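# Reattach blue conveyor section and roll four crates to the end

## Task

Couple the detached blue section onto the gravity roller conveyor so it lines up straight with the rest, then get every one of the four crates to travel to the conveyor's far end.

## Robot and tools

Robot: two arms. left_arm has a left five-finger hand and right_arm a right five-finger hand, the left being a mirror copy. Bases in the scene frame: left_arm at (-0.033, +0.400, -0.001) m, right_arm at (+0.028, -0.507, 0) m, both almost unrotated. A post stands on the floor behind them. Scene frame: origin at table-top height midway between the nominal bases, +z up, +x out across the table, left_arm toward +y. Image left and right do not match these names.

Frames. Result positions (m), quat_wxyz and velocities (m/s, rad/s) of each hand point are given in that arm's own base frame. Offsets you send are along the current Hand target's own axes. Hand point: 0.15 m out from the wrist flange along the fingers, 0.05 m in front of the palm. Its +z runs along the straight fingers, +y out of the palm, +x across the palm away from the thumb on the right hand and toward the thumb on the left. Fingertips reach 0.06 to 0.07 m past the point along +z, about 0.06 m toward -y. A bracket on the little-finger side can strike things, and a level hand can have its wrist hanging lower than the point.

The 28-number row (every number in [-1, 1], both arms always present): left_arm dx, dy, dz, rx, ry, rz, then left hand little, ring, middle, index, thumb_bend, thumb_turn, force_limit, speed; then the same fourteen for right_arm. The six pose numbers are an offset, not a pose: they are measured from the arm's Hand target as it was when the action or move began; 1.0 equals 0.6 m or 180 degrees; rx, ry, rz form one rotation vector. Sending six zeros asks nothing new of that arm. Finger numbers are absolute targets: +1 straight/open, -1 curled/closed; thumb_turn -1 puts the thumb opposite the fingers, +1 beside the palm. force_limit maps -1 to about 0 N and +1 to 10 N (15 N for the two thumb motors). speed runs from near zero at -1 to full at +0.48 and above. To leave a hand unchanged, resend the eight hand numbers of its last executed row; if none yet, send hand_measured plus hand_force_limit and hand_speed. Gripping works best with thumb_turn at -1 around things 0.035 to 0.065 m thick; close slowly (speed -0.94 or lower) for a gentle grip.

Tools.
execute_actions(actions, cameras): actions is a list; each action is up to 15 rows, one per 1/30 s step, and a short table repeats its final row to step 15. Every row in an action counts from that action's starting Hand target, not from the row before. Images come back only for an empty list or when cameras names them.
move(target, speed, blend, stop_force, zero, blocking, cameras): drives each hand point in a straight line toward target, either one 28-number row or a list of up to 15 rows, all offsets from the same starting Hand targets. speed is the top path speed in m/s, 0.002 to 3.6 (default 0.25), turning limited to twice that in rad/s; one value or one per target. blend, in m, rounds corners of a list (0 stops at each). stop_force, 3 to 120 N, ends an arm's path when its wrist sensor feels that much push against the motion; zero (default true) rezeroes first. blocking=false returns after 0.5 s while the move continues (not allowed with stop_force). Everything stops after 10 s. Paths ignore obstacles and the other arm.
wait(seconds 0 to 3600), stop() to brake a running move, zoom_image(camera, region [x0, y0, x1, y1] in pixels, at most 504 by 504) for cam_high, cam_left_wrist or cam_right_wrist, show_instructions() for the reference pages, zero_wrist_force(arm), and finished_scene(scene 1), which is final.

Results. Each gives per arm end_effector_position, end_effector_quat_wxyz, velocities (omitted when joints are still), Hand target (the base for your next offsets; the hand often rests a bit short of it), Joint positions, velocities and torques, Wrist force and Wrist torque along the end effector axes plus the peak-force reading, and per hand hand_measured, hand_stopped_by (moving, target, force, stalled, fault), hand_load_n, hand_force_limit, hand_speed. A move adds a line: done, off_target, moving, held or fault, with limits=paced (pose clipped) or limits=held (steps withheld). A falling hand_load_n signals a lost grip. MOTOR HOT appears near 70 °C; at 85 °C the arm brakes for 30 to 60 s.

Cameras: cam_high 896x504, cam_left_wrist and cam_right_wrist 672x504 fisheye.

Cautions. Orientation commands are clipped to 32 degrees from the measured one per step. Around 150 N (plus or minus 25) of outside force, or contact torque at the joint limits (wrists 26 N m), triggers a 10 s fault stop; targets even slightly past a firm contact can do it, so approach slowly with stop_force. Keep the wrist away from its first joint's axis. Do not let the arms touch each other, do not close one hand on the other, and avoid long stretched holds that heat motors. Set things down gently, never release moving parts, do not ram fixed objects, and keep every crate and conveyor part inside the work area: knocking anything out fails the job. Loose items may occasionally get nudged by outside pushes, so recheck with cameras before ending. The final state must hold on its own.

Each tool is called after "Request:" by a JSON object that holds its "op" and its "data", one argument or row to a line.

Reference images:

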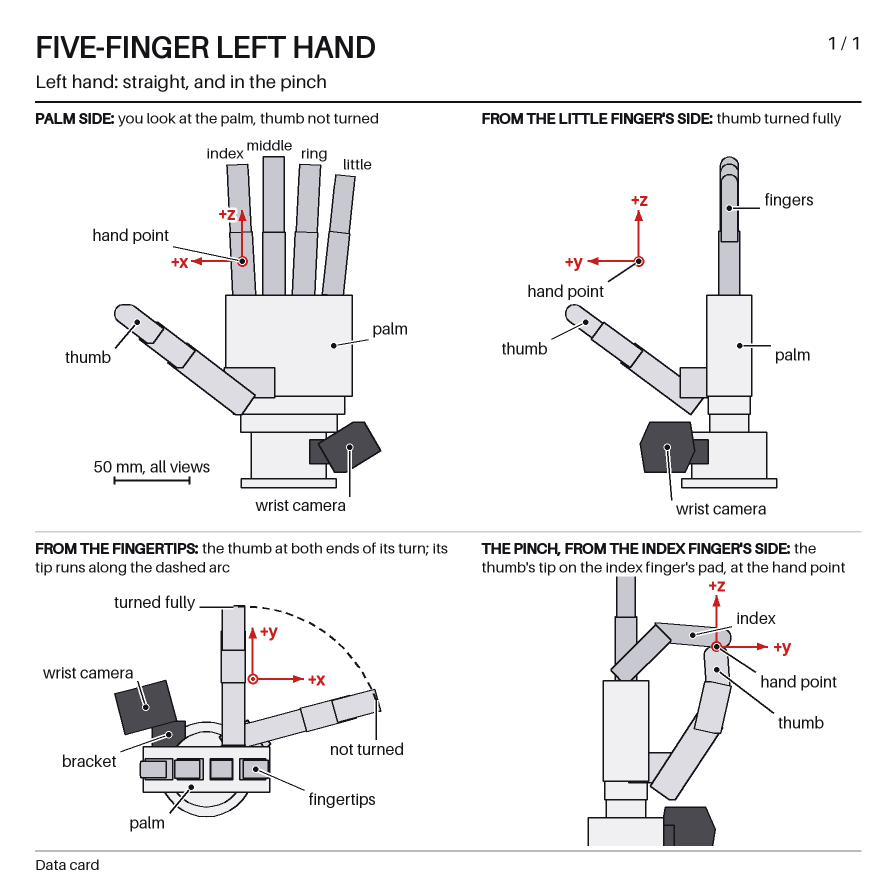

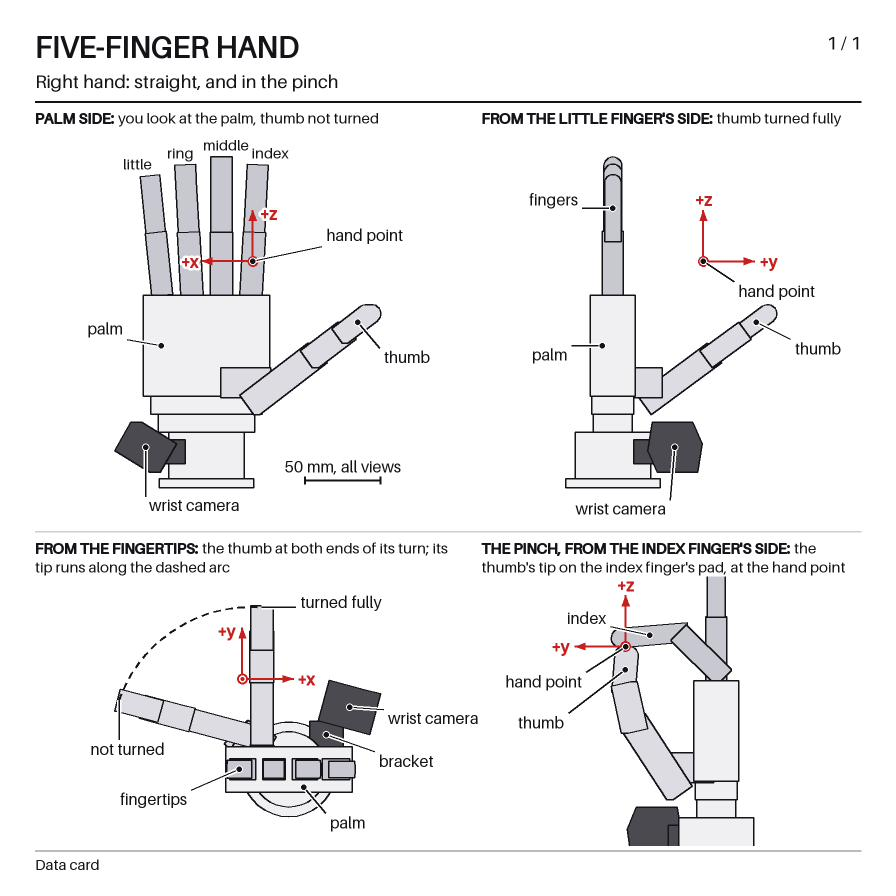

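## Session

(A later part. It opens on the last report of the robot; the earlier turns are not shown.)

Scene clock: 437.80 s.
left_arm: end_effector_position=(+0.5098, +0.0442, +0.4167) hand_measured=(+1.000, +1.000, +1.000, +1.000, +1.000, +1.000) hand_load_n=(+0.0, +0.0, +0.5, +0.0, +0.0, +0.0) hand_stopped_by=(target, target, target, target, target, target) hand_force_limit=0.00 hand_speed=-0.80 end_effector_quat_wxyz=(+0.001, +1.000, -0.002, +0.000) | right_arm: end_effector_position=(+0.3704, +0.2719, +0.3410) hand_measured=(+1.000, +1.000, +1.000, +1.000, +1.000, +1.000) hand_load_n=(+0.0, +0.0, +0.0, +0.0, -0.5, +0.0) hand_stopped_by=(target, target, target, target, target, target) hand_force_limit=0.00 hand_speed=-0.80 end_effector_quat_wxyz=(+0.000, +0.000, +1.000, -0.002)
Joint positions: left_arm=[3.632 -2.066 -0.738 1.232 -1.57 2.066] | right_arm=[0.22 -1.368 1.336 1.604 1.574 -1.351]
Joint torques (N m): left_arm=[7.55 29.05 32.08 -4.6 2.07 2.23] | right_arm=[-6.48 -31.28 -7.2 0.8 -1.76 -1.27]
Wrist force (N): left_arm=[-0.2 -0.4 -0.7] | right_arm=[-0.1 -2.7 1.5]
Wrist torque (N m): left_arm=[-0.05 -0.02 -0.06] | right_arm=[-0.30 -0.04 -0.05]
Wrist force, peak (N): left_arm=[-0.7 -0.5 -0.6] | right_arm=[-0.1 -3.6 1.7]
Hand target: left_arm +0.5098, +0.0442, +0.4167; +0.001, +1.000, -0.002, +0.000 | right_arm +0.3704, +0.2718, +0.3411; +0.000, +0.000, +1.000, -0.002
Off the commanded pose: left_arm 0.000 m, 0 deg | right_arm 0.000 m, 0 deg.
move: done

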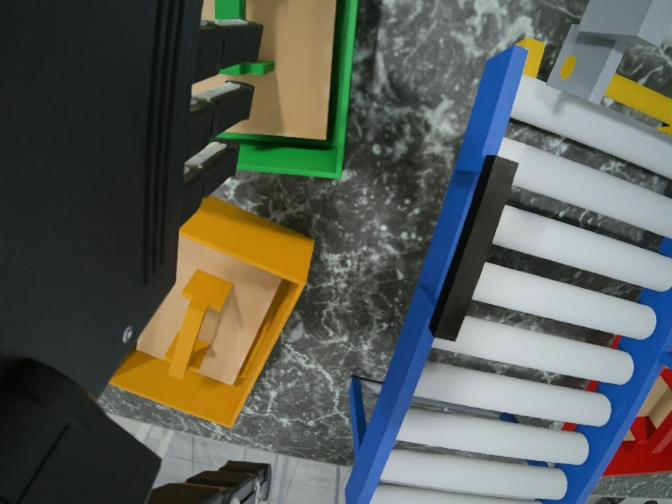

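Request:
{"op": "zoom_image", "data": {
  "camera": "cam_right_wrist",
  "region": [250, 60, 500, 260]
}}

Request:
{"op": "move", "data": {
  "target": [0,0,0,0,0,0,1,1,1,1,1,1,0,-0.8,0,0.1,0,0,0,0,1,1,1,1,1,1,0,-0.8],
  "cameras": ["cam_right_wrist"]
}}

Request:
{"op": "zoom_image", "data": {
  "camera": "cam_right_wrist",
  "region": [250, 0, 500, 200]
}}

Scaled by 2.016 from the camera's image (finer frame: 960x720).

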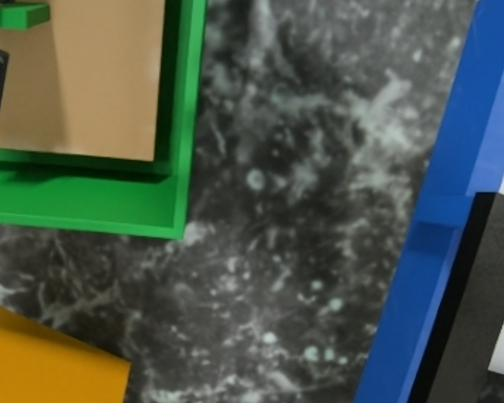

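Scene clock: 648.73 s.
left_arm: end_effector_position=(+0.5098, +0.0442, +0.4167) hand_measured=(+1.000, +1.000, +1.000, +1.000, +1.000, +1.000) hand_load_n=(+0.0, +0.0, +0.0, +0.0, +0.0, +0.0) hand_stopped_by=(target, target, target, target, target, target) hand_force_limit=0.00 hand_speed=-0.80 end_effector_quat_wxyz=(+0.001, +1.000, -0.002, +0.000) | right_arm: end_effector_position=(+0.3703, +0.3316, +0.3408) hand_measured=(+1.000, +1.000, +1.000, +1.000, +1.000, +1.000) hand_load_n=(+0.0, +0.0, +0.0, +0.0, +0.0, +0.0) hand_stopped_by=(target, target, target, target, target, target) hand_force_limit=0.00 hand_speed=-0.80 end_effector_quat_wxyz=(+0.000, +0.000, +1.000, -0.002)
Joint positions: left_arm=[3.632 -2.066 -0.738 1.232 -1.57 2.066] | right_arm=[0.365 -1.279 1.223 1.627 1.574 -1.207]
Joint torques (N m): left_arm=[7.81 28.77 32.55 -4.64 1.99 2.19] | right_arm=[6.96 -22.96 -30.56 4.22 1.83 1.4]
Wrist force (N): left_arm=[-0.3 -0.4 -0.7] | right_arm=[0.0 -2.8 1.3]
Wrist torque (N m): left_arm=[-0.05 -0.01 -0.07] | right_arm=[-0.30 -0.03 -0.25]
Wrist force, peak (N): left_arm=[-0.7 -0.7 -0.7] | right_arm=[-0.1 -3.8 1.4]
Hand target: left_arm +0.5098, +0.0442, +0.4167; +0.001, +1.000, -0.002, +0.000 | right_arm +0.3704, +0.3318, +0.3408; +0.000, +0.000, +1.000, -0.002
Off the commanded pose: left_arm 0.000 m, 0 deg | right_arm 0.000 m, 0 deg.
move: done

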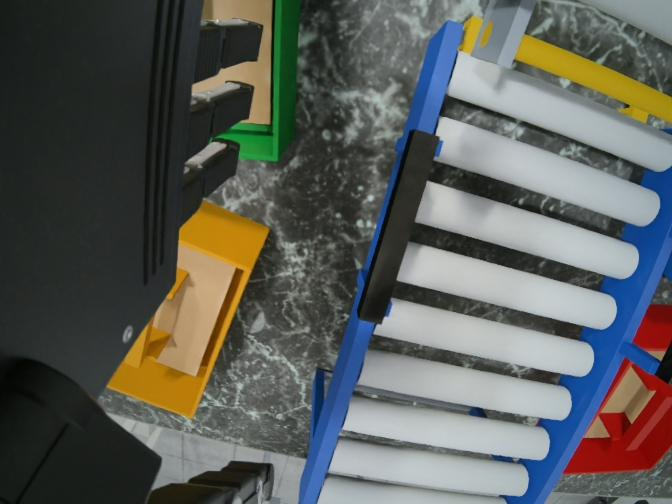

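Scaled by 2.016 from the camera's image (finer frame: 960x720).

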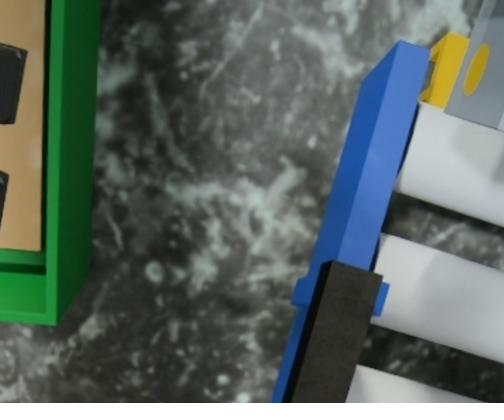

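Request:
{"op": "move", "data": {
  "target": [0,0,0,0,0,0,1,1,1,1,1,1,0,-0.8,-0.135,-0.02,0.15,0,-0.03,0,0,0,0,0,1,1,0,0],
  "cameras": ["cam_right_wrist","cam_high"]
}}

Scene clock: 718.10 s.
left_arm: end_effector_position=(+0.5098, +0.0442, +0.4167) hand_measured=(+1.000, +1.000, +1.000, +1.000, +1.000, +1.000) hand_load_n=(+0.0, +0.0, +0.0, +0.0, +0.0, +0.0) hand_stopped_by=(target, target, target, target, target, target) hand_force_limit=0.00 hand_speed=-0.80 end_effector_quat_wxyz=(+0.001, +1.000, -0.002, +0.000) | right_arm: end_effector_position=(+0.4512, +0.3195, +0.2510) hand_measured=(+0.000, +0.000, +0.000, +0.000, +1.000, +1.000) hand_load_n=(+0.0, +0.0, +0.0, +0.5, +0.0, +0.0) hand_stopped_by=(target, target, target, target, target, target) hand_force_limit=0.00 hand_speed=0.00 end_effector_quat_wxyz=(+0.047, +0.000, +0.999, -0.002)
Joint positions: left_arm=[3.632 -2.066 -0.738 1.232 -1.57 2.066] | right_arm=[0.295 -1.171 1.292 1.36 1.602 -1.278]
Joint torques (N m): left_arm=[7.61 28.74 32 -4.6 2.02 2.27] | right_arm=[-7.54 -26.65 -27.56 0.5 2.03 -1.49]
Wrist force (N): left_arm=[-0.6 -0.3 -0.6] | right_arm=[0.2 -2.7 1.4]
Wrist torque (N m): left_arm=[-0.04 0.04 -0.10] | right_arm=[-0.27 -0.06 -0.04]
Wrist force, peak (N): left_arm=[-0.4 -0.6 -0.9] | right_arm=[-0.4 -2.9 2.1]
Hand target: left_arm +0.5098, +0.0442, +0.4167; +0.001, +1.000, -0.002, +0.000 | right_arm +0.4514, +0.3195, +0.2509; +0.047, +0.000, +0.999, -0.002
Off the commanded pose: left_arm 0.000 m, 0 deg | right_arm 0.000 m, 0 deg.
move: done
Images, in order (width x height): cam_high 896x504, cam_right_wrist 672x504.

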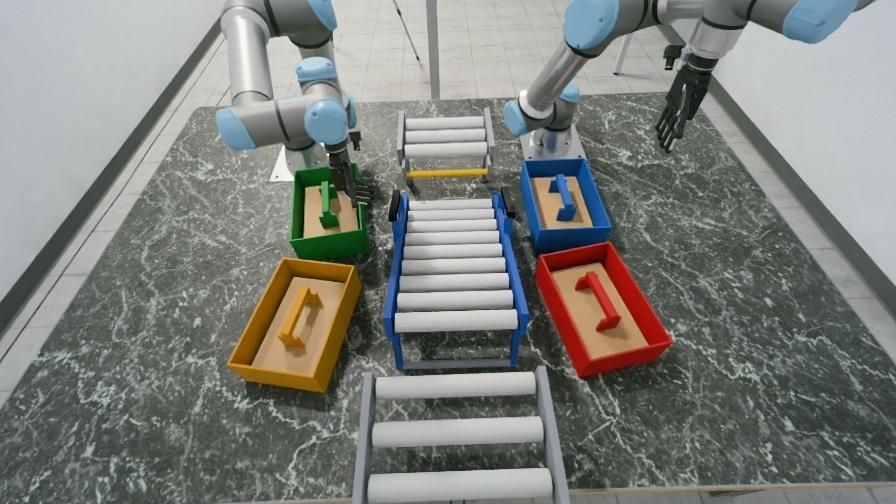

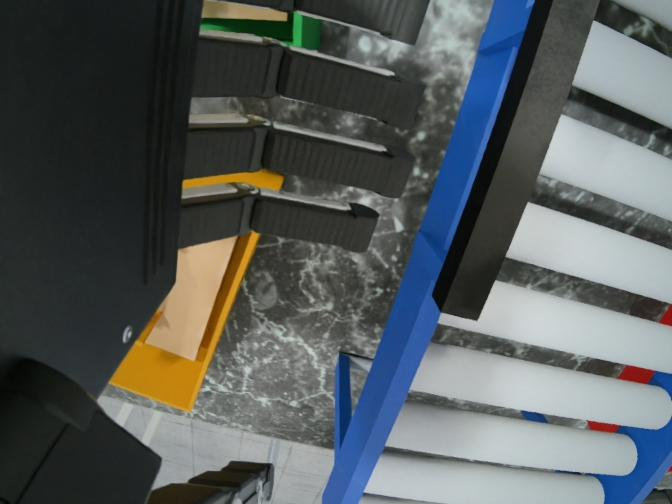

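Request:
{"op": "move", "data": {
  "target": [0,0,0,0,0,0,1,1,1,1,1,1,0,-0.8,0,0.02,0.095,0,0,0,0,0,0,0,1,1,0,0],
  "cameras": ["cam_right_wrist","cam_high"],
  "speed": 0.1
}}

Scene clock: 739.70 s.
left_arm: end_effector_position=(+0.5098, +0.0442, +0.4167) hand_measured=(+1.000, +1.000, +1.000, +1.000, +1.000, +1.000) hand_load_n=(+0.0, +0.0, +0.0, +0.0, +0.0, +0.0) hand_stopped_by=(target, target, target, target, target, target) hand_force_limit=0.00 hand_speed=-0.80 end_effector_quat_wxyz=(+0.001, +1.000, -0.002, +0.000) | right_arm: end_effector_position=(+0.4567, +0.3313, +0.1943) hand_measured=(+0.000, +0.000, +0.000, +0.000, +1.000, +1.000) hand_load_n=(+0.0, +0.0, +0.5, +0.0, +0.0, +0.0) hand_stopped_by=(target, target, target, target, target, target) hand_force_limit=0.00 hand_speed=0.00 end_effector_quat_wxyz=(+0.047, +0.000, +0.999, -0.002)
Joint positions: left_arm=[3.632 -2.066 -0.738 1.232 -1.57 2.066] | right_arm=[0.316 -1.118 1.363 1.237 1.603 -1.257]
Joint torques (N m): left_arm=[7.54 29.11 32.59 -4.52 1.86 2.32] | right_arm=[6.87 -28.11 -7.72 0.61 1.97 1.46]
Wrist force (N): left_arm=[-0.5 -0.5 -0.5] | right_arm=[0.3 -2.8 1.0]
Wrist torque (N m): left_arm=[-0.08 0.03 -0.09] | right_arm=[-0.26 -0.08 -0.22]
Wrist force, peak (N): left_arm=[-0.7 -0.5 -0.9] | right_arm=[0.4 -3.1 1.4]
Hand target: left_arm +0.5098, +0.0442, +0.4167; +0.001, +1.000, -0.002, +0.000 | right_arm +0.4567, +0.3313, +0.1941; +0.047, +0.000, +0.999, -0.002
Off the commanded pose: left_arm 0.000 m, 0 deg | right_arm 0.000 m, 0 deg.
move: done
Images, in order (width x height): cam_high 896x504, cam_right_wrist 672x504.

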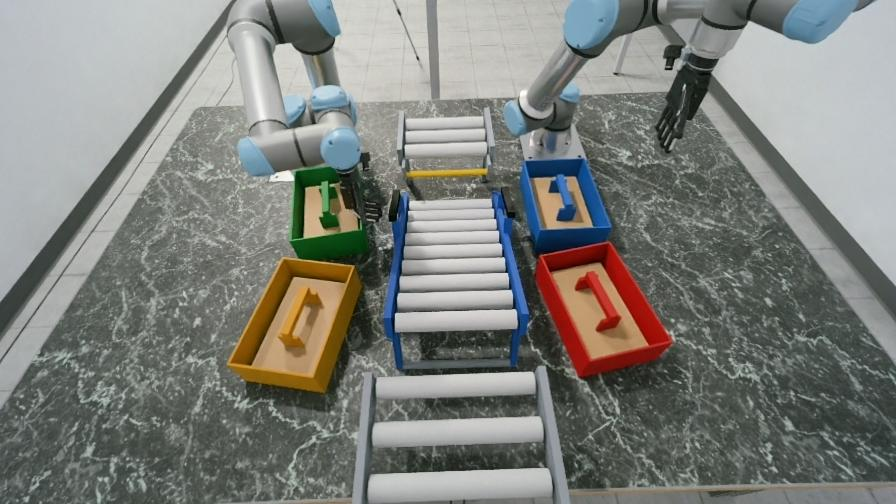

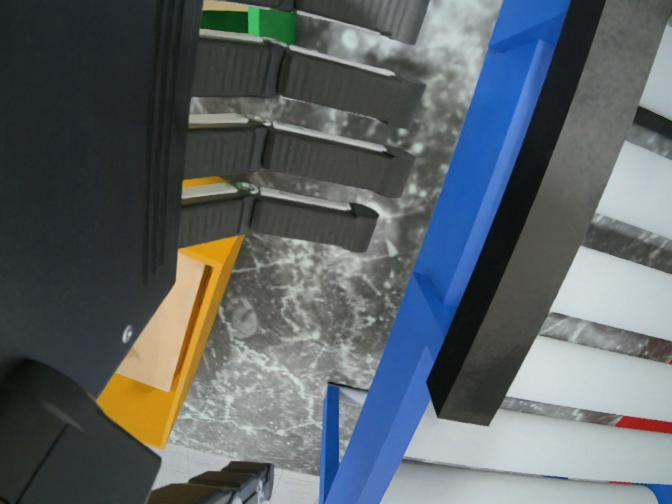

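Request:
{"op": "zoom_image", "data": {
  "camera": "cam_right_wrist",
  "region": [320, 180, 640, 460]
}}

Request:
{"op": "zoom_image", "data": {
  "camera": "cam_high",
  "region": [300, 140, 560, 290]
}}

Scaled by 1.575 from the camera's image (finer frame: 960x720).

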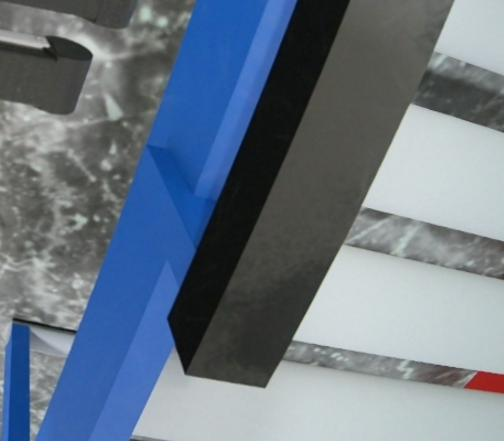

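Scaled by 1.938 from the camera's image (finer frame: 1280x720).

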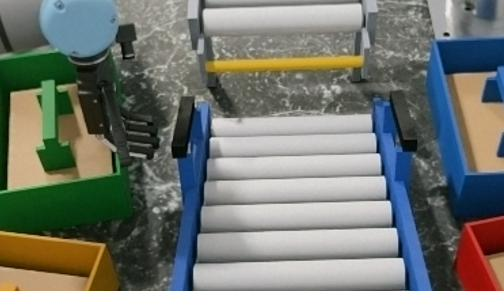

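Request:
{"op": "move", "data": {
  "target": [0,0,0,0,0,0,1,1,1,1,1,1,0,-0.8,0,0.0333,0,0,0,0,0,0,0,0,1,1,0,0],
  "cameras": ["cam_right_wrist"],
  "speed": 0.1
}}

Request:
{"op": "zoom_image", "data": {
  "camera": "cam_right_wrist",
  "region": [320, 180, 640, 460]
}}

Scene clock: 775.37 s.
left_arm: end_effector_position=(+0.5098, +0.0442, +0.4167) hand_measured=(+1.000, +1.000, +1.000, +1.000, +1.000, +1.000) hand_load_n=(+0.0, +0.0, +0.0, +0.0, +0.0, +0.0) hand_stopped_by=(target, target, target, target, target, target) hand_force_limit=0.00 hand_speed=-0.80 end_effector_quat_wxyz=(+0.001, +1.000, -0.002, +0.000) | right_arm: end_effector_position=(+0.4567, +0.3511, +0.1940) hand_measured=(+0.000, +0.000, +0.000, +0.000, +1.000, +1.000) hand_load_n=(+0.0, +0.0, +0.0, +0.0, +0.0, +0.0) hand_stopped_by=(target, target, target, target, target, target) hand_force_limit=0.00 hand_speed=0.00 end_effector_quat_wxyz=(+0.047, +0.000, +0.999, -0.002)
Joint positions: left_arm=[3.632 -2.066 -0.738 1.232 -1.57 2.066] | right_arm=[0.356 -1.09 1.322 1.252 1.607 -1.217]
Joint torques (N m): left_arm=[7.82 28.86 32.55 -4.58 1.92 2.14] | right_arm=[6.24 -28.23 -30.54 4.02 1.96 1.33]
Wrist force (N): left_arm=[-0.3 -0.3 -0.4] | right_arm=[0.4 -2.8 1.2]
Wrist torque (N m): left_arm=[-0.06 0.01 -0.08] | right_arm=[-0.27 -0.07 -0.23]
Wrist force, peak (N): left_arm=[-0.7 -0.6 -0.8] | right_arm=[0.2 -3.4 1.2]
Hand target: left_arm +0.5098, +0.0442, +0.4167; +0.001, +1.000, -0.002, +0.000 | right_arm +0.4567, +0.3513, +0.1940; +0.047, +0.000, +0.999, -0.002
Off the commanded pose: left_arm 0.000 m, 0 deg | right_arm 0.000 m, 0 deg.
move: done

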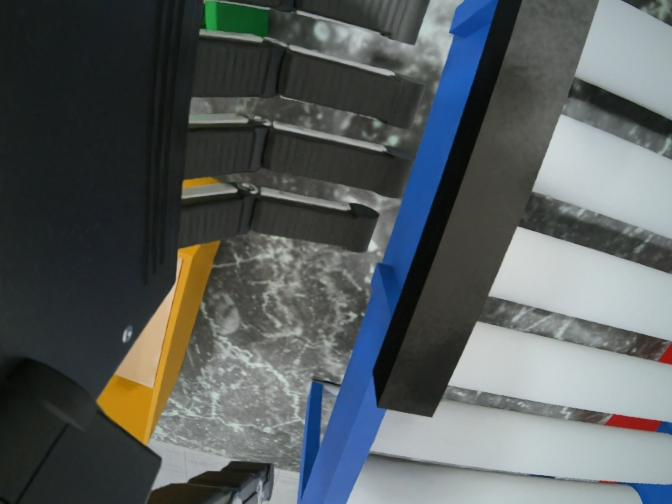

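Scaled by 1.575 from the camera's image (finer frame: 960x720).

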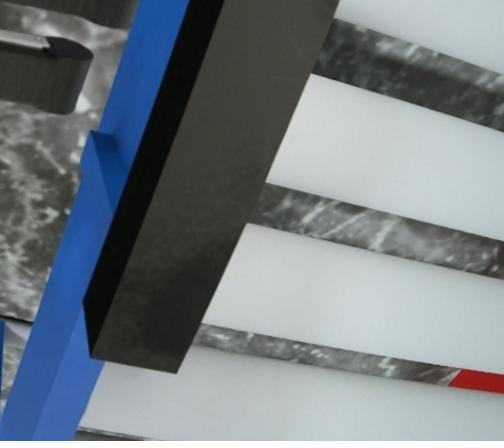

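Request:
{"op": "move", "data": {
  "target": [
    [0,0,0,0,0,0,1,1,1,1,1,1,0,-0.8,0.028,0,-0.045,0,0,0,0,0,0,0,1,1,0,0],
    [0,0,0,0,0,0,1,1,1,1,1,1,0,-0.8,0.028,0.045,-0.045,0,0,0,0,0,0,0,1,1,0,0]
  ],
  "cameras": ["cam_right_wrist"],
  "speed": 0.08
}}

Request:
{"op": "zoom_image", "data": {
  "camera": "cam_right_wrist",
  "region": [200, 60, 600, 460]
}}

Scene clock: 831.47 s.
left_arm: end_effector_position=(+0.5098, +0.0442, +0.4167) hand_measured=(+1.000, +1.000, +1.000, +1.000, +1.000, +1.000) hand_load_n=(+0.0, +0.0, +0.0, +0.0, +0.0, +0.0) hand_stopped_by=(target, target, target, target, target, target) hand_force_limit=0.00 hand_speed=-0.80 end_effector_quat_wxyz=(+0.001, +1.000, -0.002, +0.000) | right_arm: end_effector_position=(+0.4374, +0.3782, +0.2192) hand_measured=(+0.000, +0.000, +0.000, +0.000, +1.000, +1.000) hand_load_n=(+0.0, +0.0, +3.0, +0.0, -0.5, +0.0) hand_stopped_by=(target, target, target, target, target, target) hand_force_limit=0.00 hand_speed=0.00 end_effector_quat_wxyz=(+0.047, +0.000, +0.999, -0.002)
Joint positions: left_arm=[3.632 -2.066 -0.738 1.232 -1.57 2.066] | right_arm=[0.423 -1.099 1.27 1.315 1.613 -1.15]
Joint torques (N m): left_arm=[7.79 29.17 32.32 -4.54 1.84 2.13] | right_arm=[10.42 -27.05 -34.46 0.2 -0.19 1.7]
Wrist force (N): left_arm=[-0.4 -0.4 -0.7] | right_arm=[7.7 -17.9 -1.2]
Wrist torque (N m): left_arm=[-0.05 0.01 -0.08] | right_arm=[-0.48 0.03 -0.58]
Wrist force, peak (N): left_arm=[-0.5 -0.6 -0.8] | right_arm=[3.5 -32.8 -7.9]
Hand target: left_arm +0.5098, +0.0442, +0.4167; +0.001, +1.000, -0.002, +0.000 | right_arm +0.4374, +0.3784, +0.2192; +0.047, +0.000, +0.999, -0.002
Off the commanded pose: left_arm 0.000 m, 0 deg | right_arm 0.000 m, 0 deg.
move: done

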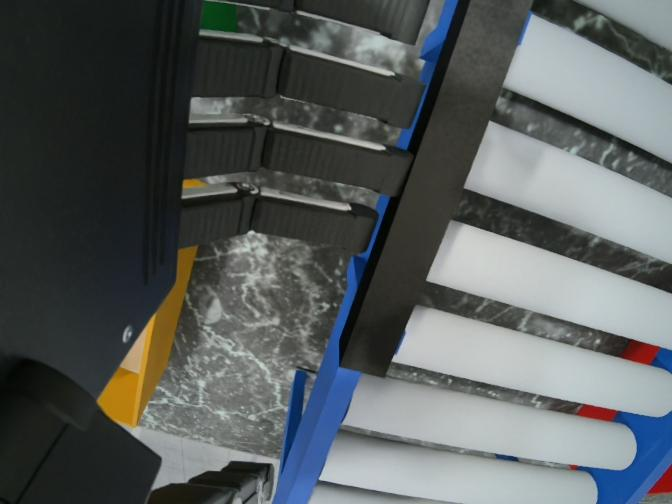

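Scaled by 1.260 from the camera's image (finer frame: 960x720).

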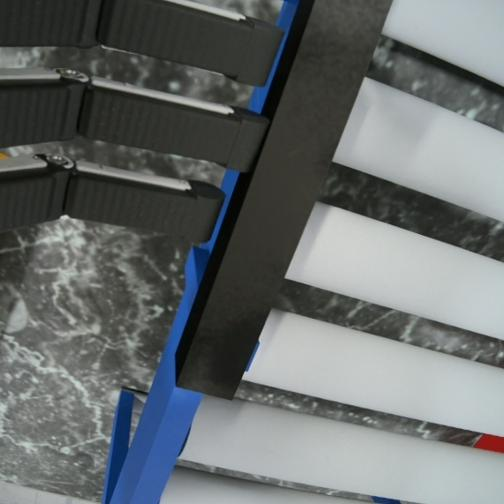

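Request:
{"op": "move", "data": {
  "target": [0,0,0,0,0,0,1,1,1,1,1,1,0,-0.8,0,-0.035,0,0,0,0,0,0,0,0,1,1,0,0],
  "cameras": ["all"],
  "speed": 0.05
}}

Request:
{"op": "zoom_image", "data": {
  "camera": "cam_right_wrist",
  "region": [200, 60, 600, 460]
}}

Request:
{"op": "zoom_image", "data": {
  "camera": "cam_high",
  "region": [330, 150, 530, 290]
}}

Scene clock: 849.47 s.
left_arm: end_effector_position=(+0.5098, +0.0442, +0.4167) hand_measured=(+1.000, +1.000, +1.000, +1.000, +1.000, +1.000) hand_load_n=(+0.0, +0.0, +0.0, +0.0, -0.5, +0.0) hand_stopped_by=(target, target, target, target, target, target) hand_force_limit=0.00 hand_speed=-0.80 end_effector_quat_wxyz=(+0.001, +1.000, -0.002, +0.000) | right_arm: end_effector_position=(+0.4375, +0.3575, +0.2193) hand_measured=(+0.000, +0.000, +0.000, +0.000, +1.000, +1.000) hand_load_n=(+0.0, +0.5, +0.0, +0.0, +0.0, +0.0) hand_stopped_by=(target, target, target, target, target, target) hand_force_limit=0.00 hand_speed=0.00 end_effector_quat_wxyz=(+0.047, +0.000, +0.999, -0.002)
Joint positions: left_arm=[3.632 -2.066 -0.738 1.232 -1.57 2.066] | right_arm=[0.383 -1.131 1.318 1.298 1.609 -1.19]
Joint torques (N m): left_arm=[7.16 29.01 32.04 -4.39 1.66 2.21] | right_arm=[-8.56 -39.17 -9.12 0.89 -1.6 -1.41]
Wrist force (N): left_arm=[-0.5 -0.4 -0.6] | right_arm=[-0.3 -2.1 1.2]
Wrist torque (N m): left_arm=[-0.06 0.03 -0.08] | right_arm=[-0.11 0.07 -0.05]
Wrist force, peak (N): left_arm=[-0.4 -0.4 -1.0] | right_arm=[7.6 -18.6 -1.2]
Hand target: left_arm +0.5098, +0.0442, +0.4167; +0.001, +1.000, -0.002, +0.000 | right_arm +0.4375, +0.3574, +0.2193; +0.047, +0.000, +0.999, -0.002
Off the commanded pose: left_arm 0.000 m, 0 deg | right_arm 0.000 m, 0 deg.
move: done

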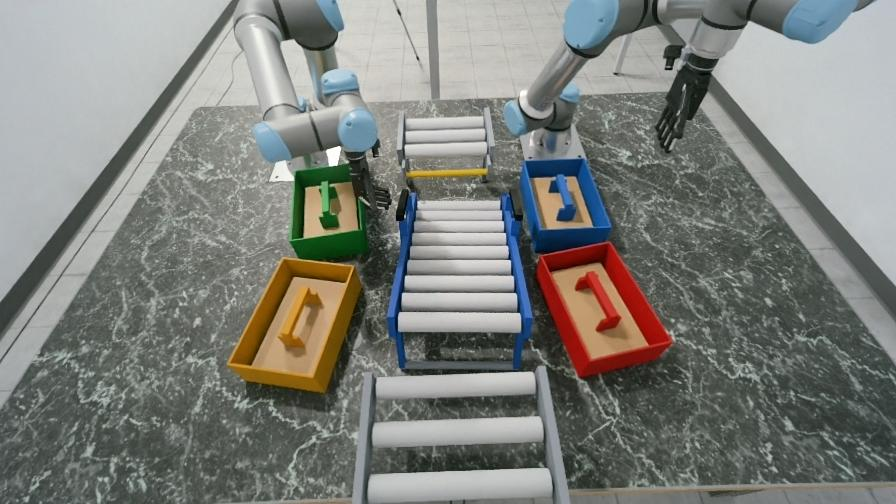

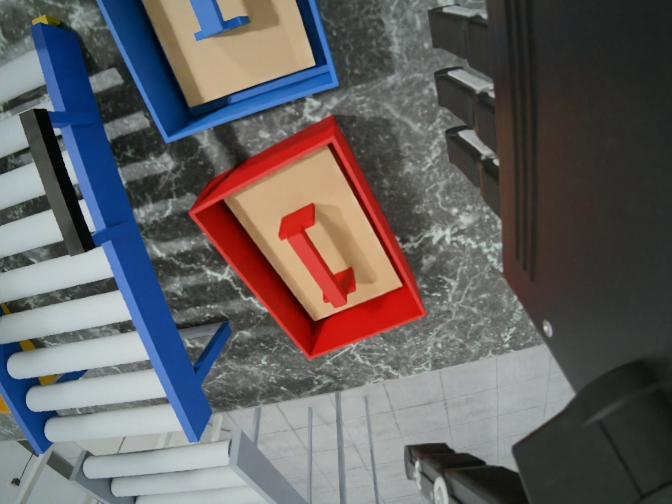

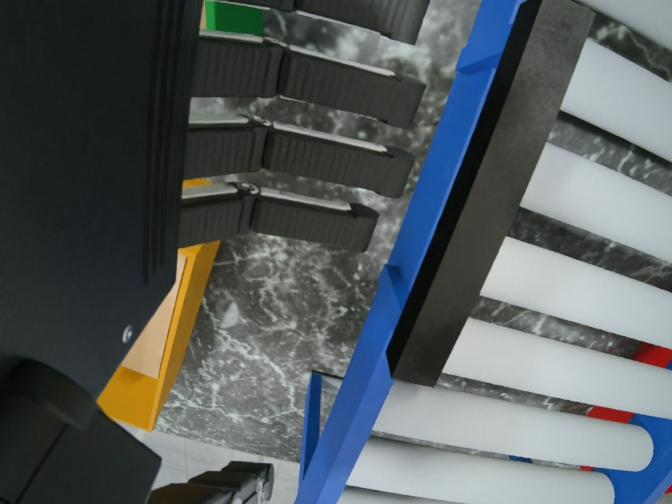

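Scaled by 1.260 from the camera's image (finer frame: 960x720).

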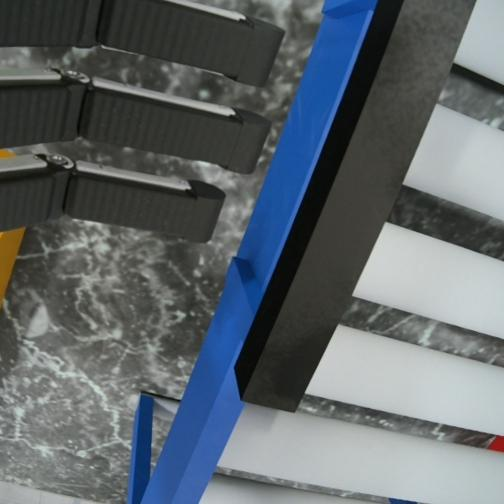

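Scaled by 2.520 from the camera's image (finer frame: 1280x720).

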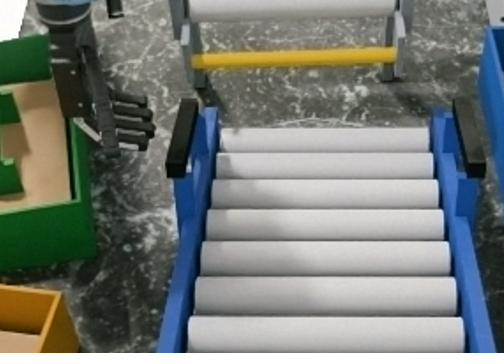

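Request:
{"op": "zoom_image", "data": {
  "camera": "cam_right_wrist",
  "region": [380, 0, 640, 200]
}}

Scaled by 1.938 from the camera's image (finer frame: 960x720).

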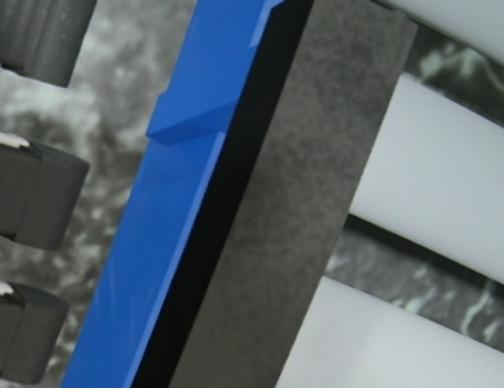

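Request:
{"op": "move", "data": {
  "target": [0,0,0,0,0,0,1,1,1,1,1,1,0,-0.8,0,0,0.037,0,-0.035,0,0,0,0,0,1,1,0,0],
  "cameras": [],
  "speed": 0.08
}}

Request:
{"op": "move", "data": {
  "target": [0,0,0,0,0,0,1,1,1,1,1,1,0,-0.8,0,0.1,0,0,0,0,0,0,0,0,1,1,0,0],
  "cameras": ["cam_right_wrist"],
  "speed": 0.04,
  "stop_force": 6
}}

Request:
{"op": "zoom_image", "data": {
  "camera": "cam_right_wrist",
  "region": [200, 0, 600, 400]
}}

Scene clock: 956.90 s.
left_arm: end_effector_position=(+0.5098, +0.0442, +0.4167) hand_measured=(+1.000, +1.000, +1.000, +1.000, +1.000, +1.000) hand_load_n=(+0.0, +0.0, +0.0, +0.0, +0.0, +0.0) hand_stopped_by=(target, target, target, target, target, target) hand_force_limit=0.00 hand_speed=-0.80 end_effector_quat_wxyz=(+0.001, +1.000, -0.002, +0.000) | right_arm: end_effector_position=(+0.4395, +0.3573, +0.1972) hand_measured=(+0.000, +0.000, +0.000, +0.000, +1.000, +1.000) hand_load_n=(+0.0, +0.0, +0.0, +0.0, +0.0, +0.0) hand_stopped_by=(target, target, target, target, target, target) hand_force_limit=0.00 hand_speed=0.00 end_effector_quat_wxyz=(+0.102, -0.001, +0.995, -0.002)
Joint positions: left_arm=[3.632 -2.066 -0.738 1.232 -1.57 2.066] | right_arm=[0.403 -1.171 1.427 1.128 1.654 -1.176]
Joint torques (N m): left_arm=[7.6 29.08 32.66 -4.49 1.63 2.21] | right_arm=[7.63 -37.82 -8.44 0.38 2.09 1.5]
Wrist force (N): left_arm=[-0.3 0.0 -0.4] | right_arm=[-0.1 -1.9 1.5]
Wrist torque (N m): left_arm=[-0.02 0.01 -0.09] | right_arm=[-0.09 0.03 -0.22]
Wrist force, peak (N): left_arm=[-0.5 -0.5 -0.9] | right_arm=[-0.5 -2.3 1.6]
Hand target: left_arm +0.5098, +0.0442, +0.4167; +0.001, +1.000, -0.002, +0.000 | right_arm +0.4395, +0.3573, +0.1972; +0.102, -0.001, +0.995, -0.002
Off the commanded pose: left_arm 0.000 m, 0 deg | right_arm 0.000 m, 0 deg.
move: done

Scene clock: 959.10 s.
left_arm: end_effector_position=(+0.5098, +0.0442, +0.4167) hand_measured=(+1.000, +1.000, +1.000, +1.000, +1.000, +1.000) hand_load_n=(+0.0, +0.0, +0.0, +0.0, +0.0, +0.0) hand_stopped_by=(target, target, target, target, target, target) hand_force_limit=0.00 hand_speed=-0.80 end_effector_quat_wxyz=(+0.001, +1.000, -0.002, +0.000) | right_arm: end_effector_position=(+0.4394, +0.3944, +0.1970) hand_measured=(+0.000, +0.000, +0.000, +0.000, +1.000, +1.000) hand_load_n=(+5.5, +2.5, +0.0, +0.0, +0.0, +0.0) hand_stopped_by=(target, target, target, target, target, target) hand_force_limit=0.00 hand_speed=0.00 end_effector_quat_wxyz=(+0.102, -0.001, +0.995, -0.002)
Joint positions: left_arm=[3.632 -2.066 -0.738 1.232 -1.57 2.066] | right_arm=[0.476 -1.111 1.342 1.16 1.667 -1.104]
Joint torques (N m): left_arm=[7.46 28.63 32.44 -4.53 1.63 2.28] | right_arm=[-8.15 -42.78 -9.52 1.28 -2.16 -1.58]
Wrist force (N): left_arm=[-0.2 -0.5 -0.6] | right_arm=[-0.6 -2.9 7.1]
Wrist torque (N m): left_arm=[-0.08 -0.01 -0.07] | right_arm=[-0.23 -0.28 -0.10]
Wrist force, peak (N): left_arm=[-0.6 -0.6 -0.8] | right_arm=[-0.9 -11.3 7.0]
Hand target: left_arm +0.5098, +0.0442, +0.4167; +0.001, +1.000, -0.002, +0.000 | right_arm +0.4394, +0.3944, +0.1970; +0.102, -0.001, +0.995, -0.002 (not the last commanded pose)
Off the commanded pose: left_arm 0.000 m, 0 deg | right_arm 0.023 m, 0 deg.
move: contact (right_arm)

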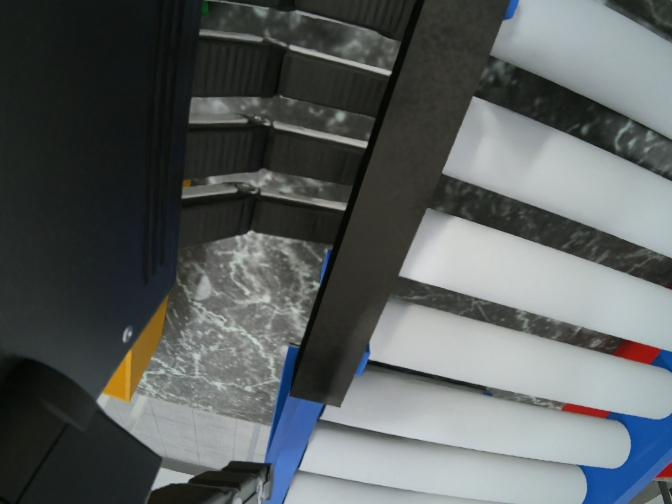

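Scaled by 1.260 from the camera's image (finer frame: 960x720).

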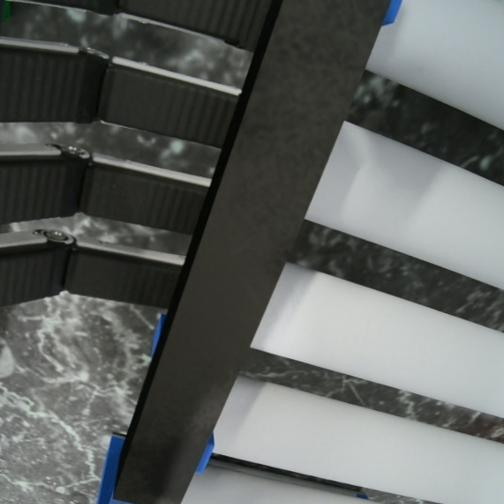

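Request:
{"op": "move", "data": {
  "target": [0,0,0,0,0,0,1,1,1,1,1,1,0,-0.8,0,0,0.017,0,-0.015,0,0,0,0,0,1,1,0,0],
  "cameras": [],
  "speed": 0.04
}}

Request:
{"op": "move", "data": {
  "target": [0,0,0,0,0,0,1,1,1,1,1,1,0,-0.8,0,0.08,0,0,0,0,0,0,0,0,1,1,0,0],
  "cameras": ["cam_right_wrist"],
  "speed": 0.04,
  "stop_force": 6
}}

Request:
{"op": "zoom_image", "data": {
  "camera": "cam_right_wrist",
  "region": [200, 0, 600, 400]
}}

Scene clock: 975.07 s.
left_arm: end_effector_position=(+0.5098, +0.0442, +0.4167) hand_measured=(+1.000, +1.000, +1.000, +1.000, +1.000, +1.000) hand_load_n=(+0.0, +0.0, +0.0, +0.0, +0.0, +0.0) hand_stopped_by=(target, target, target, target, target, target) hand_force_limit=0.00 hand_speed=-0.80 end_effector_quat_wxyz=(+0.001, +1.000, -0.002, +0.000) | right_arm: end_effector_position=(+0.4415, +0.3944, +0.1871) hand_measured=(+0.000, +0.000, +0.000, +0.000, +1.000, +1.000) hand_load_n=(+0.0, +0.0, +0.0, +0.5, +0.0, +0.0) hand_stopped_by=(target, target, target, target, target, target) hand_force_limit=0.00 hand_speed=0.00 end_effector_quat_wxyz=(+0.125, -0.001, +0.992, -0.002) end_effector_velocity=(+0.001, +0.000, -0.001) end_effector_angular_velocity=(+0.000, -0.003, +0.000)
Joint positions: left_arm=[3.632 -2.066 -0.738 1.232 -1.57 2.066] | right_arm=[0.485 -1.123 1.386 1.087 1.69 -1.1]
Joint velocities: left_arm=[within noise] | right_arm=[0 0 0.002 -0.005 0.001 0]
Joint torques (N m): left_arm=[7.45 29.41 32.46 -4.45 1.62 2.19] | right_arm=[7.62 -40.03 -6.99 0.53 2.18 1.44]
Wrist force (N): left_arm=[-0.5 -0.3 -0.4] | right_arm=[0.4 -2.1 1.4]
Wrist torque (N m): left_arm=[-0.07 0.04 -0.09] | right_arm=[-0.11 -0.07 -0.19]
Wrist force, peak (N): left_arm=[-0.7 -0.7 -0.7] | right_arm=[-0.5 -3.1 7.1]
Hand target: left_arm +0.5098, +0.0442, +0.4167; +0.001, +1.000, -0.002, +0.000 | right_arm +0.4415, +0.3944, +0.1870; +0.125, -0.001, +0.992, -0.002
Off the commanded pose: left_arm 0.000 m, 0 deg | right_arm 0.000 m, 0 deg.
move: done

Scene clock: 977.17 s.
left_arm: end_effector_position=(+0.5098, +0.0442, +0.4167) hand_measured=(+1.000, +1.000, +1.000, +1.000, +1.000, +1.000) hand_load_n=(+0.0, +0.0, +0.0, +0.0, +0.0, +0.0) hand_stopped_by=(target, target, target, target, target, target) hand_force_limit=0.00 hand_speed=-0.80 end_effector_quat_wxyz=(+0.001, +1.000, -0.002, +0.000) | right_arm: end_effector_position=(+0.4414, +0.4269, +0.1869) hand_measured=(+0.000, +0.000, +0.000, +0.000, +1.000, +1.000) hand_load_n=(+0.0, +0.5, +0.0, +0.0, +0.0, +0.0) hand_stopped_by=(target, target, target, target, target, target) hand_force_limit=0.00 hand_speed=0.00 end_effector_quat_wxyz=(+0.126, -0.001, +0.992, -0.002)
Joint positions: left_arm=[3.632 -2.066 -0.738 1.232 -1.57 2.066] | right_arm=[0.545 -1.067 1.303 1.12 1.703 -1.042]
Joint torques (N m): left_arm=[7.32 28.63 32.33 -4.38 1.6 2.2] | right_arm=[-8.93 -41.37 -8.05 0.61 -1.42 -1.38]
Wrist force (N): left_arm=[-0.4 -0.5 -0.9] | right_arm=[-0.2 -2.0 1.4]
Wrist torque (N m): left_arm=[-0.06 0.00 -0.08] | right_arm=[-0.11 0.06 -0.05]
Wrist force, peak (N): left_arm=[-0.4 -0.5 -0.9] | right_arm=[2.8 -20.1 7.4]
Hand target: left_arm +0.5098, +0.0442, +0.4167; +0.001, +1.000, -0.002, +0.000 | right_arm +0.4414, +0.4269, +0.1869; +0.126, -0.001, +0.992, -0.002 (not the last commanded pose)
Off the commanded pose: left_arm 0.000 m, 0 deg | right_arm 0.016 m, 0 deg.
move: contact (right_arm)

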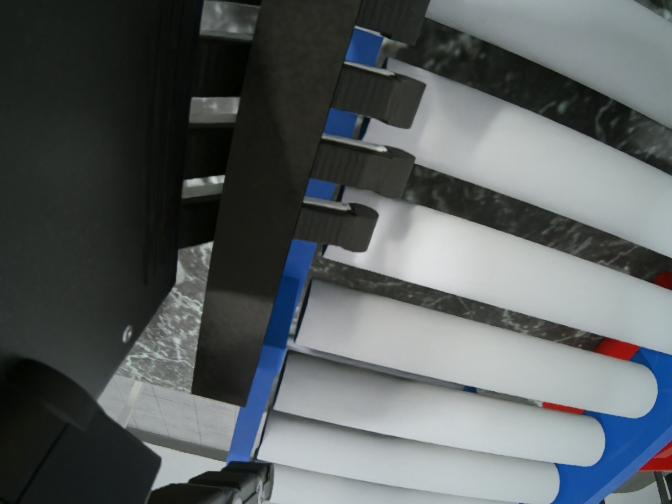

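Scaled by 1.260 from the camera's image (finer frame: 960x720).

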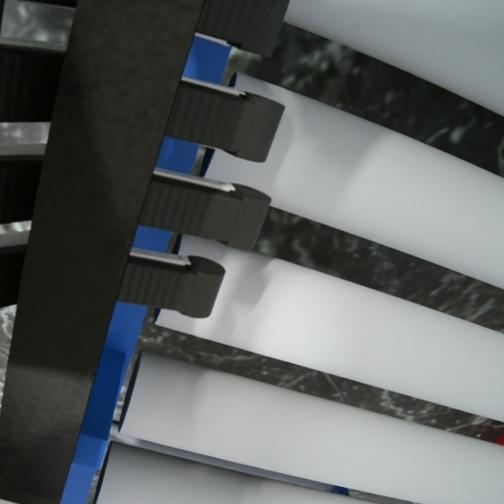

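Request:
{"op": "execute_actions", "data": {
  "actions": [
    [[0,0,0,0,0,0,1,1,1,1,1,1,0,-0.8,0,0,0,0,0,0,-0.9,-0.9,-0.9,-0.9,1,1,0,-0.6]]
  ],
  "cameras": []
}}

Request:
{"op": "wait", "data": {
  "seconds": 1.5,
  "cameras": ["all"]
}}

Scene clock: 998.20 s.
left_arm: end_effector_position=(+0.5098, +0.0442, +0.4167) hand_measured=(+1.000, +1.000, +1.000, +1.000, +1.000, +1.000) hand_load_n=(+0.0, +0.0, +0.0, +0.0, +0.0, +0.0) hand_stopped_by=(target, target, target, target, target, target) hand_force_limit=0.00 hand_speed=-0.80 end_effector_quat_wxyz=(+0.001, +1.000, -0.002, +0.000) | right_arm: end_effector_position=(+0.4414, +0.4269, +0.1868) hand_measured=(-0.254, -0.290, -0.326, -0.362, +1.000, +1.000) hand_load_n=(+1.0, +5.5, +6.0, +10.5, +0.0, +0.0) hand_stopped_by=(force, force, force, force, target, target) hand_force_limit=0.00 hand_speed=-0.60 end_effector_quat_wxyz=(+0.125, -0.001, +0.992, -0.002)
Joint positions: left_arm=[3.632 -2.066 -0.738 1.232 -1.57 2.066] | right_arm=[0.544 -1.067 1.303 1.12 1.703 -1.042]
Joint torques (N m): left_arm=[7.34 28.77 31.98 -4.38 1.47 2.17] | right_arm=[5.82 -49.53 -31.64 6.1 0.11 -0.73]
Wrist force (N): left_arm=[-0.3 -0.6 -0.7] | right_arm=[2.8 1.2 31.5]
Wrist torque (N m): left_arm=[-0.09 -0.01 -0.07] | right_arm=[-0.85 -0.66 0.29]
Wrist force, peak (N): left_arm=[-0.5 -0.5 -0.8] | right_arm=[2.8 1.2 31.5]
Hand target: left_arm +0.5098, +0.0442, +0.4167; +0.001, +1.000, -0.002, +0.000 | right_arm +0.4414, +0.4269, +0.1869; +0.126, -0.001, +0.992, -0.002
Off the commanded pose: left_arm 0.000 m, 0 deg | right_arm 0.000 m, 0 deg.

Scene clock: 999.70 s.
left_arm: end_effector_position=(+0.5098, +0.0442, +0.4167) hand_measured=(+1.000, +1.000, +1.000, +1.000, +1.000, +1.000) hand_load_n=(+0.0, +0.0, +0.0, +0.0, +0.0, +0.0) hand_stopped_by=(target, target, target, target, target, target) hand_force_limit=0.00 hand_speed=-0.80 end_effector_quat_wxyz=(+0.001, +1.000, -0.002, +0.000) | right_arm: end_effector_position=(+0.4414, +0.4269, +0.1869) hand_measured=(-0.254, -0.290, -0.326, -0.362, +1.000, +1.000) hand_load_n=(+1.0, +5.5, +6.0, +10.0, -0.5, +0.0) hand_stopped_by=(force, force, force, force, target, target) hand_force_limit=0.00 hand_speed=-0.60 end_effector_quat_wxyz=(+0.126, -0.001, +0.992, -0.002)
Joint positions: left_arm=[3.632 -2.066 -0.738 1.232 -1.57 2.066] | right_arm=[0.545 -1.067 1.303 1.12 1.703 -1.042]
Joint torques (N m): left_arm=[7.11 29.15 32.21 -4.43 1.3 2.23] | right_arm=[8.82 -54.19 -38.97 5.89 2.28 0.25]
Wrist force (N): left_arm=[-0.3 -0.6 -0.7] | right_arm=[2.5 1.1 31.1]
Wrist torque (N m): left_arm=[-0.10 -0.01 -0.07] | right_arm=[-0.84 -0.64 0.27]
Wrist force, peak (N): left_arm=[-0.3 -0.7 -0.8] | right_arm=[2.2 1.1 31.6]
Hand target: left_arm +0.5098, +0.0442, +0.4167; +0.001, +1.000, -0.002, +0.000 | right_arm +0.4414, +0.4269, +0.1869; +0.126, -0.001, +0.992, -0.002
Off the commanded pose: left_arm 0.000 m, 0 deg | right_arm 0.000 m, 0 deg.
wait: 1.50 s; at rest by 0.17 s

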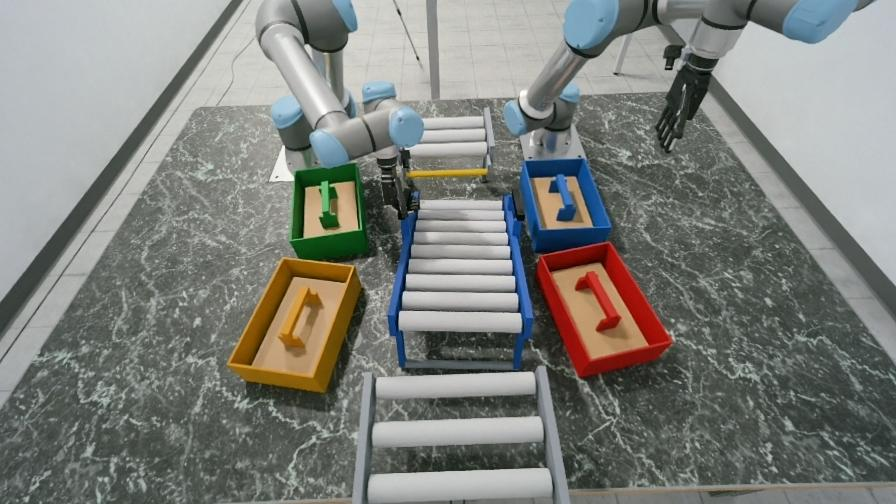

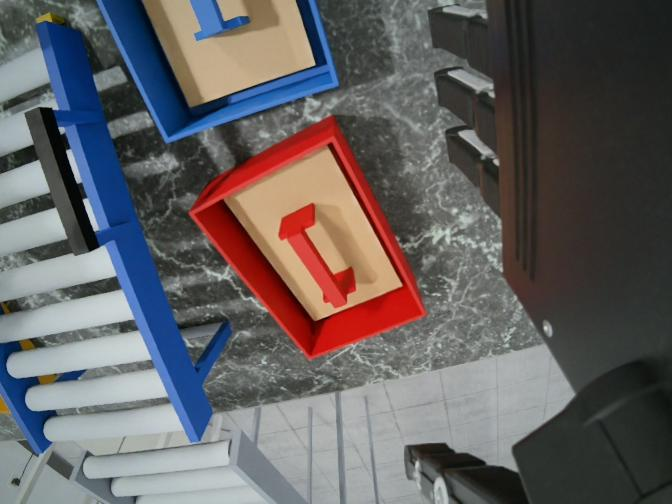

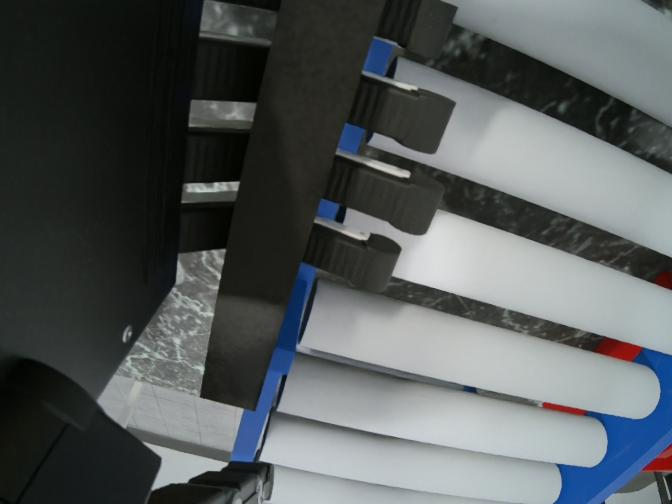

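Request:
{"op": "move", "data": {
  "target": [0,0,0,0,0,0,1,1,1,1,1,1,0,-0.8,0,0,0.012,0,0,0,-0.9,-0.9,-0.9,-0.9,1,1,0,-0.6],
  "cameras": [],
  "speed": 0.04
}}

Request:
{"op": "execute_actions", "data": {
  "actions": [
    [[0,0,0,0,0,0,1,1,1,1,1,1,0,-0.8,0,0,0,0,0,0,-0.7,-0.7,-0.7,-0.7,1,1,-0.3,-0.8]]
  ],
  "cameras": ["cam_right_wrist"]
}}

Scene clock: 1009.47 s.
left_arm: end_effector_position=(+0.5098, +0.0442, +0.4167) hand_measured=(+1.000, +1.000, +1.000, +1.000, +1.000, +1.000) hand_load_n=(+0.0, +0.0, +0.0, +0.5, +0.0, +0.0) hand_stopped_by=(target, target, target, target, target, target) hand_force_limit=0.00 hand_speed=-0.80 end_effector_quat_wxyz=(+0.001, +1.000, -0.002, +0.000) | right_arm: end_effector_position=(+0.4431, +0.4269, +0.1802) hand_measured=(-0.254, -0.290, -0.326, -0.364, +1.000, +1.000) hand_load_n=(+0.0, +0.0, +0.0, +0.5, +0.0, +0.0) hand_stopped_by=(force, force, force, force, target, target) hand_force_limit=0.00 hand_speed=-0.60 end_effector_quat_wxyz=(+0.126, -0.001, +0.992, -0.002)
Joint positions: left_arm=[3.632 -2.066 -0.738 1.232 -1.57 2.066] | right_arm=[0.543 -1.06 1.31 1.105 1.702 -1.044]
Joint torques (N m): left_arm=[7.1 28.99 32.31 -4.31 1.36 2.2] | right_arm=[-8.09 -31.06 -9.09 0.55 -1.46 -1.45]
Wrist force (N): left_arm=[-0.4 -0.5 -0.6] | right_arm=[-0.2 -2.1 1.5]
Wrist torque (N m): left_arm=[-0.08 0.01 -0.08] | right_arm=[-0.12 0.06 -0.05]
Wrist force, peak (N): left_arm=[-0.4 -0.6 -1.0] | right_arm=[2.7 1.2 31.6]
Hand target: left_arm +0.5098, +0.0442, +0.4167; +0.001, +1.000, -0.002, +0.000 | right_arm +0.4432, +0.4269, +0.1800; +0.126, -0.001, +0.992, -0.002
Off the commanded pose: left_arm 0.000 m, 0 deg | right_arm 0.000 m, 0 deg.
move: done

Scene clock: 1010.17 s.
left_arm: end_effector_position=(+0.5098, +0.0442, +0.4167) hand_measured=(+1.000, +1.000, +1.000, +1.000, +1.000, +1.000) hand_load_n=(+0.0, +0.0, +0.0, -0.5, +0.0, +0.0) hand_stopped_by=(target, target, target, target, target, target) hand_force_limit=0.00 hand_speed=-0.80 end_effector_quat_wxyz=(+0.001, +1.000, -0.002, +0.000) | right_arm: end_effector_position=(+0.4432, +0.4269, +0.1799) hand_measured=(-0.436, -0.436, -0.472, -0.508, +1.000, +1.000) hand_load_n=(+6.0, +3.5, +3.5, +5.5, -0.5, +0.0) hand_stopped_by=(force, force, force, force, target, target) hand_force_limit=-0.30 hand_speed=-0.80 end_effector_quat_wxyz=(+0.126, -0.001, +0.992, -0.002)
Joint positions: left_arm=[3.632 -2.066 -0.738 1.232 -1.57 2.066] | right_arm=[0.543 -1.06 1.311 1.105 1.702 -1.044]
Joint torques (N m): left_arm=[7.34 29.06 32.36 -4.42 1.4 2.29] | right_arm=[-5.1 -49.39 -21.26 6.15 -1.52 -1.27]
Wrist force (N): left_arm=[-0.3 -0.5 -0.7] | right_arm=[-0.8 0.2 23.8]
Wrist torque (N m): left_arm=[-0.07 -0.01 -0.07] | right_arm=[-0.66 -0.65 -0.02]
Wrist force, peak (N): left_arm=[-0.7 -0.6 -0.5] | right_arm=[-0.9 0.2 24.0]
Hand target: left_arm +0.5098, +0.0442, +0.4167; +0.001, +1.000, -0.002, +0.000 | right_arm +0.4432, +0.4269, +0.1800; +0.126, -0.001, +0.992, -0.002
Off the commanded pose: left_arm 0.000 m, 0 deg | right_arm 0.000 m, 0 deg.

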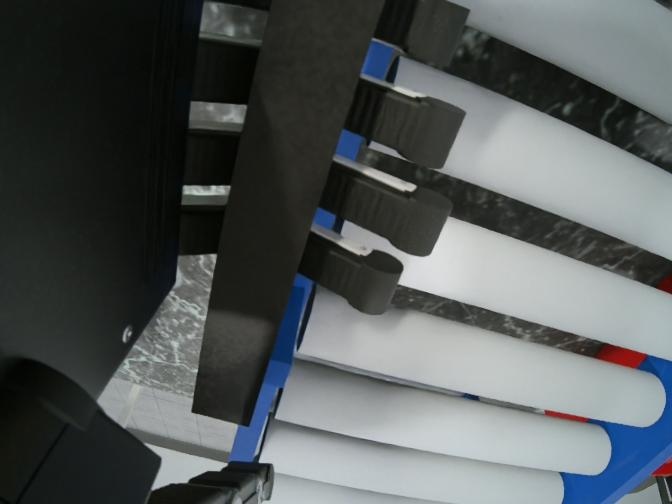

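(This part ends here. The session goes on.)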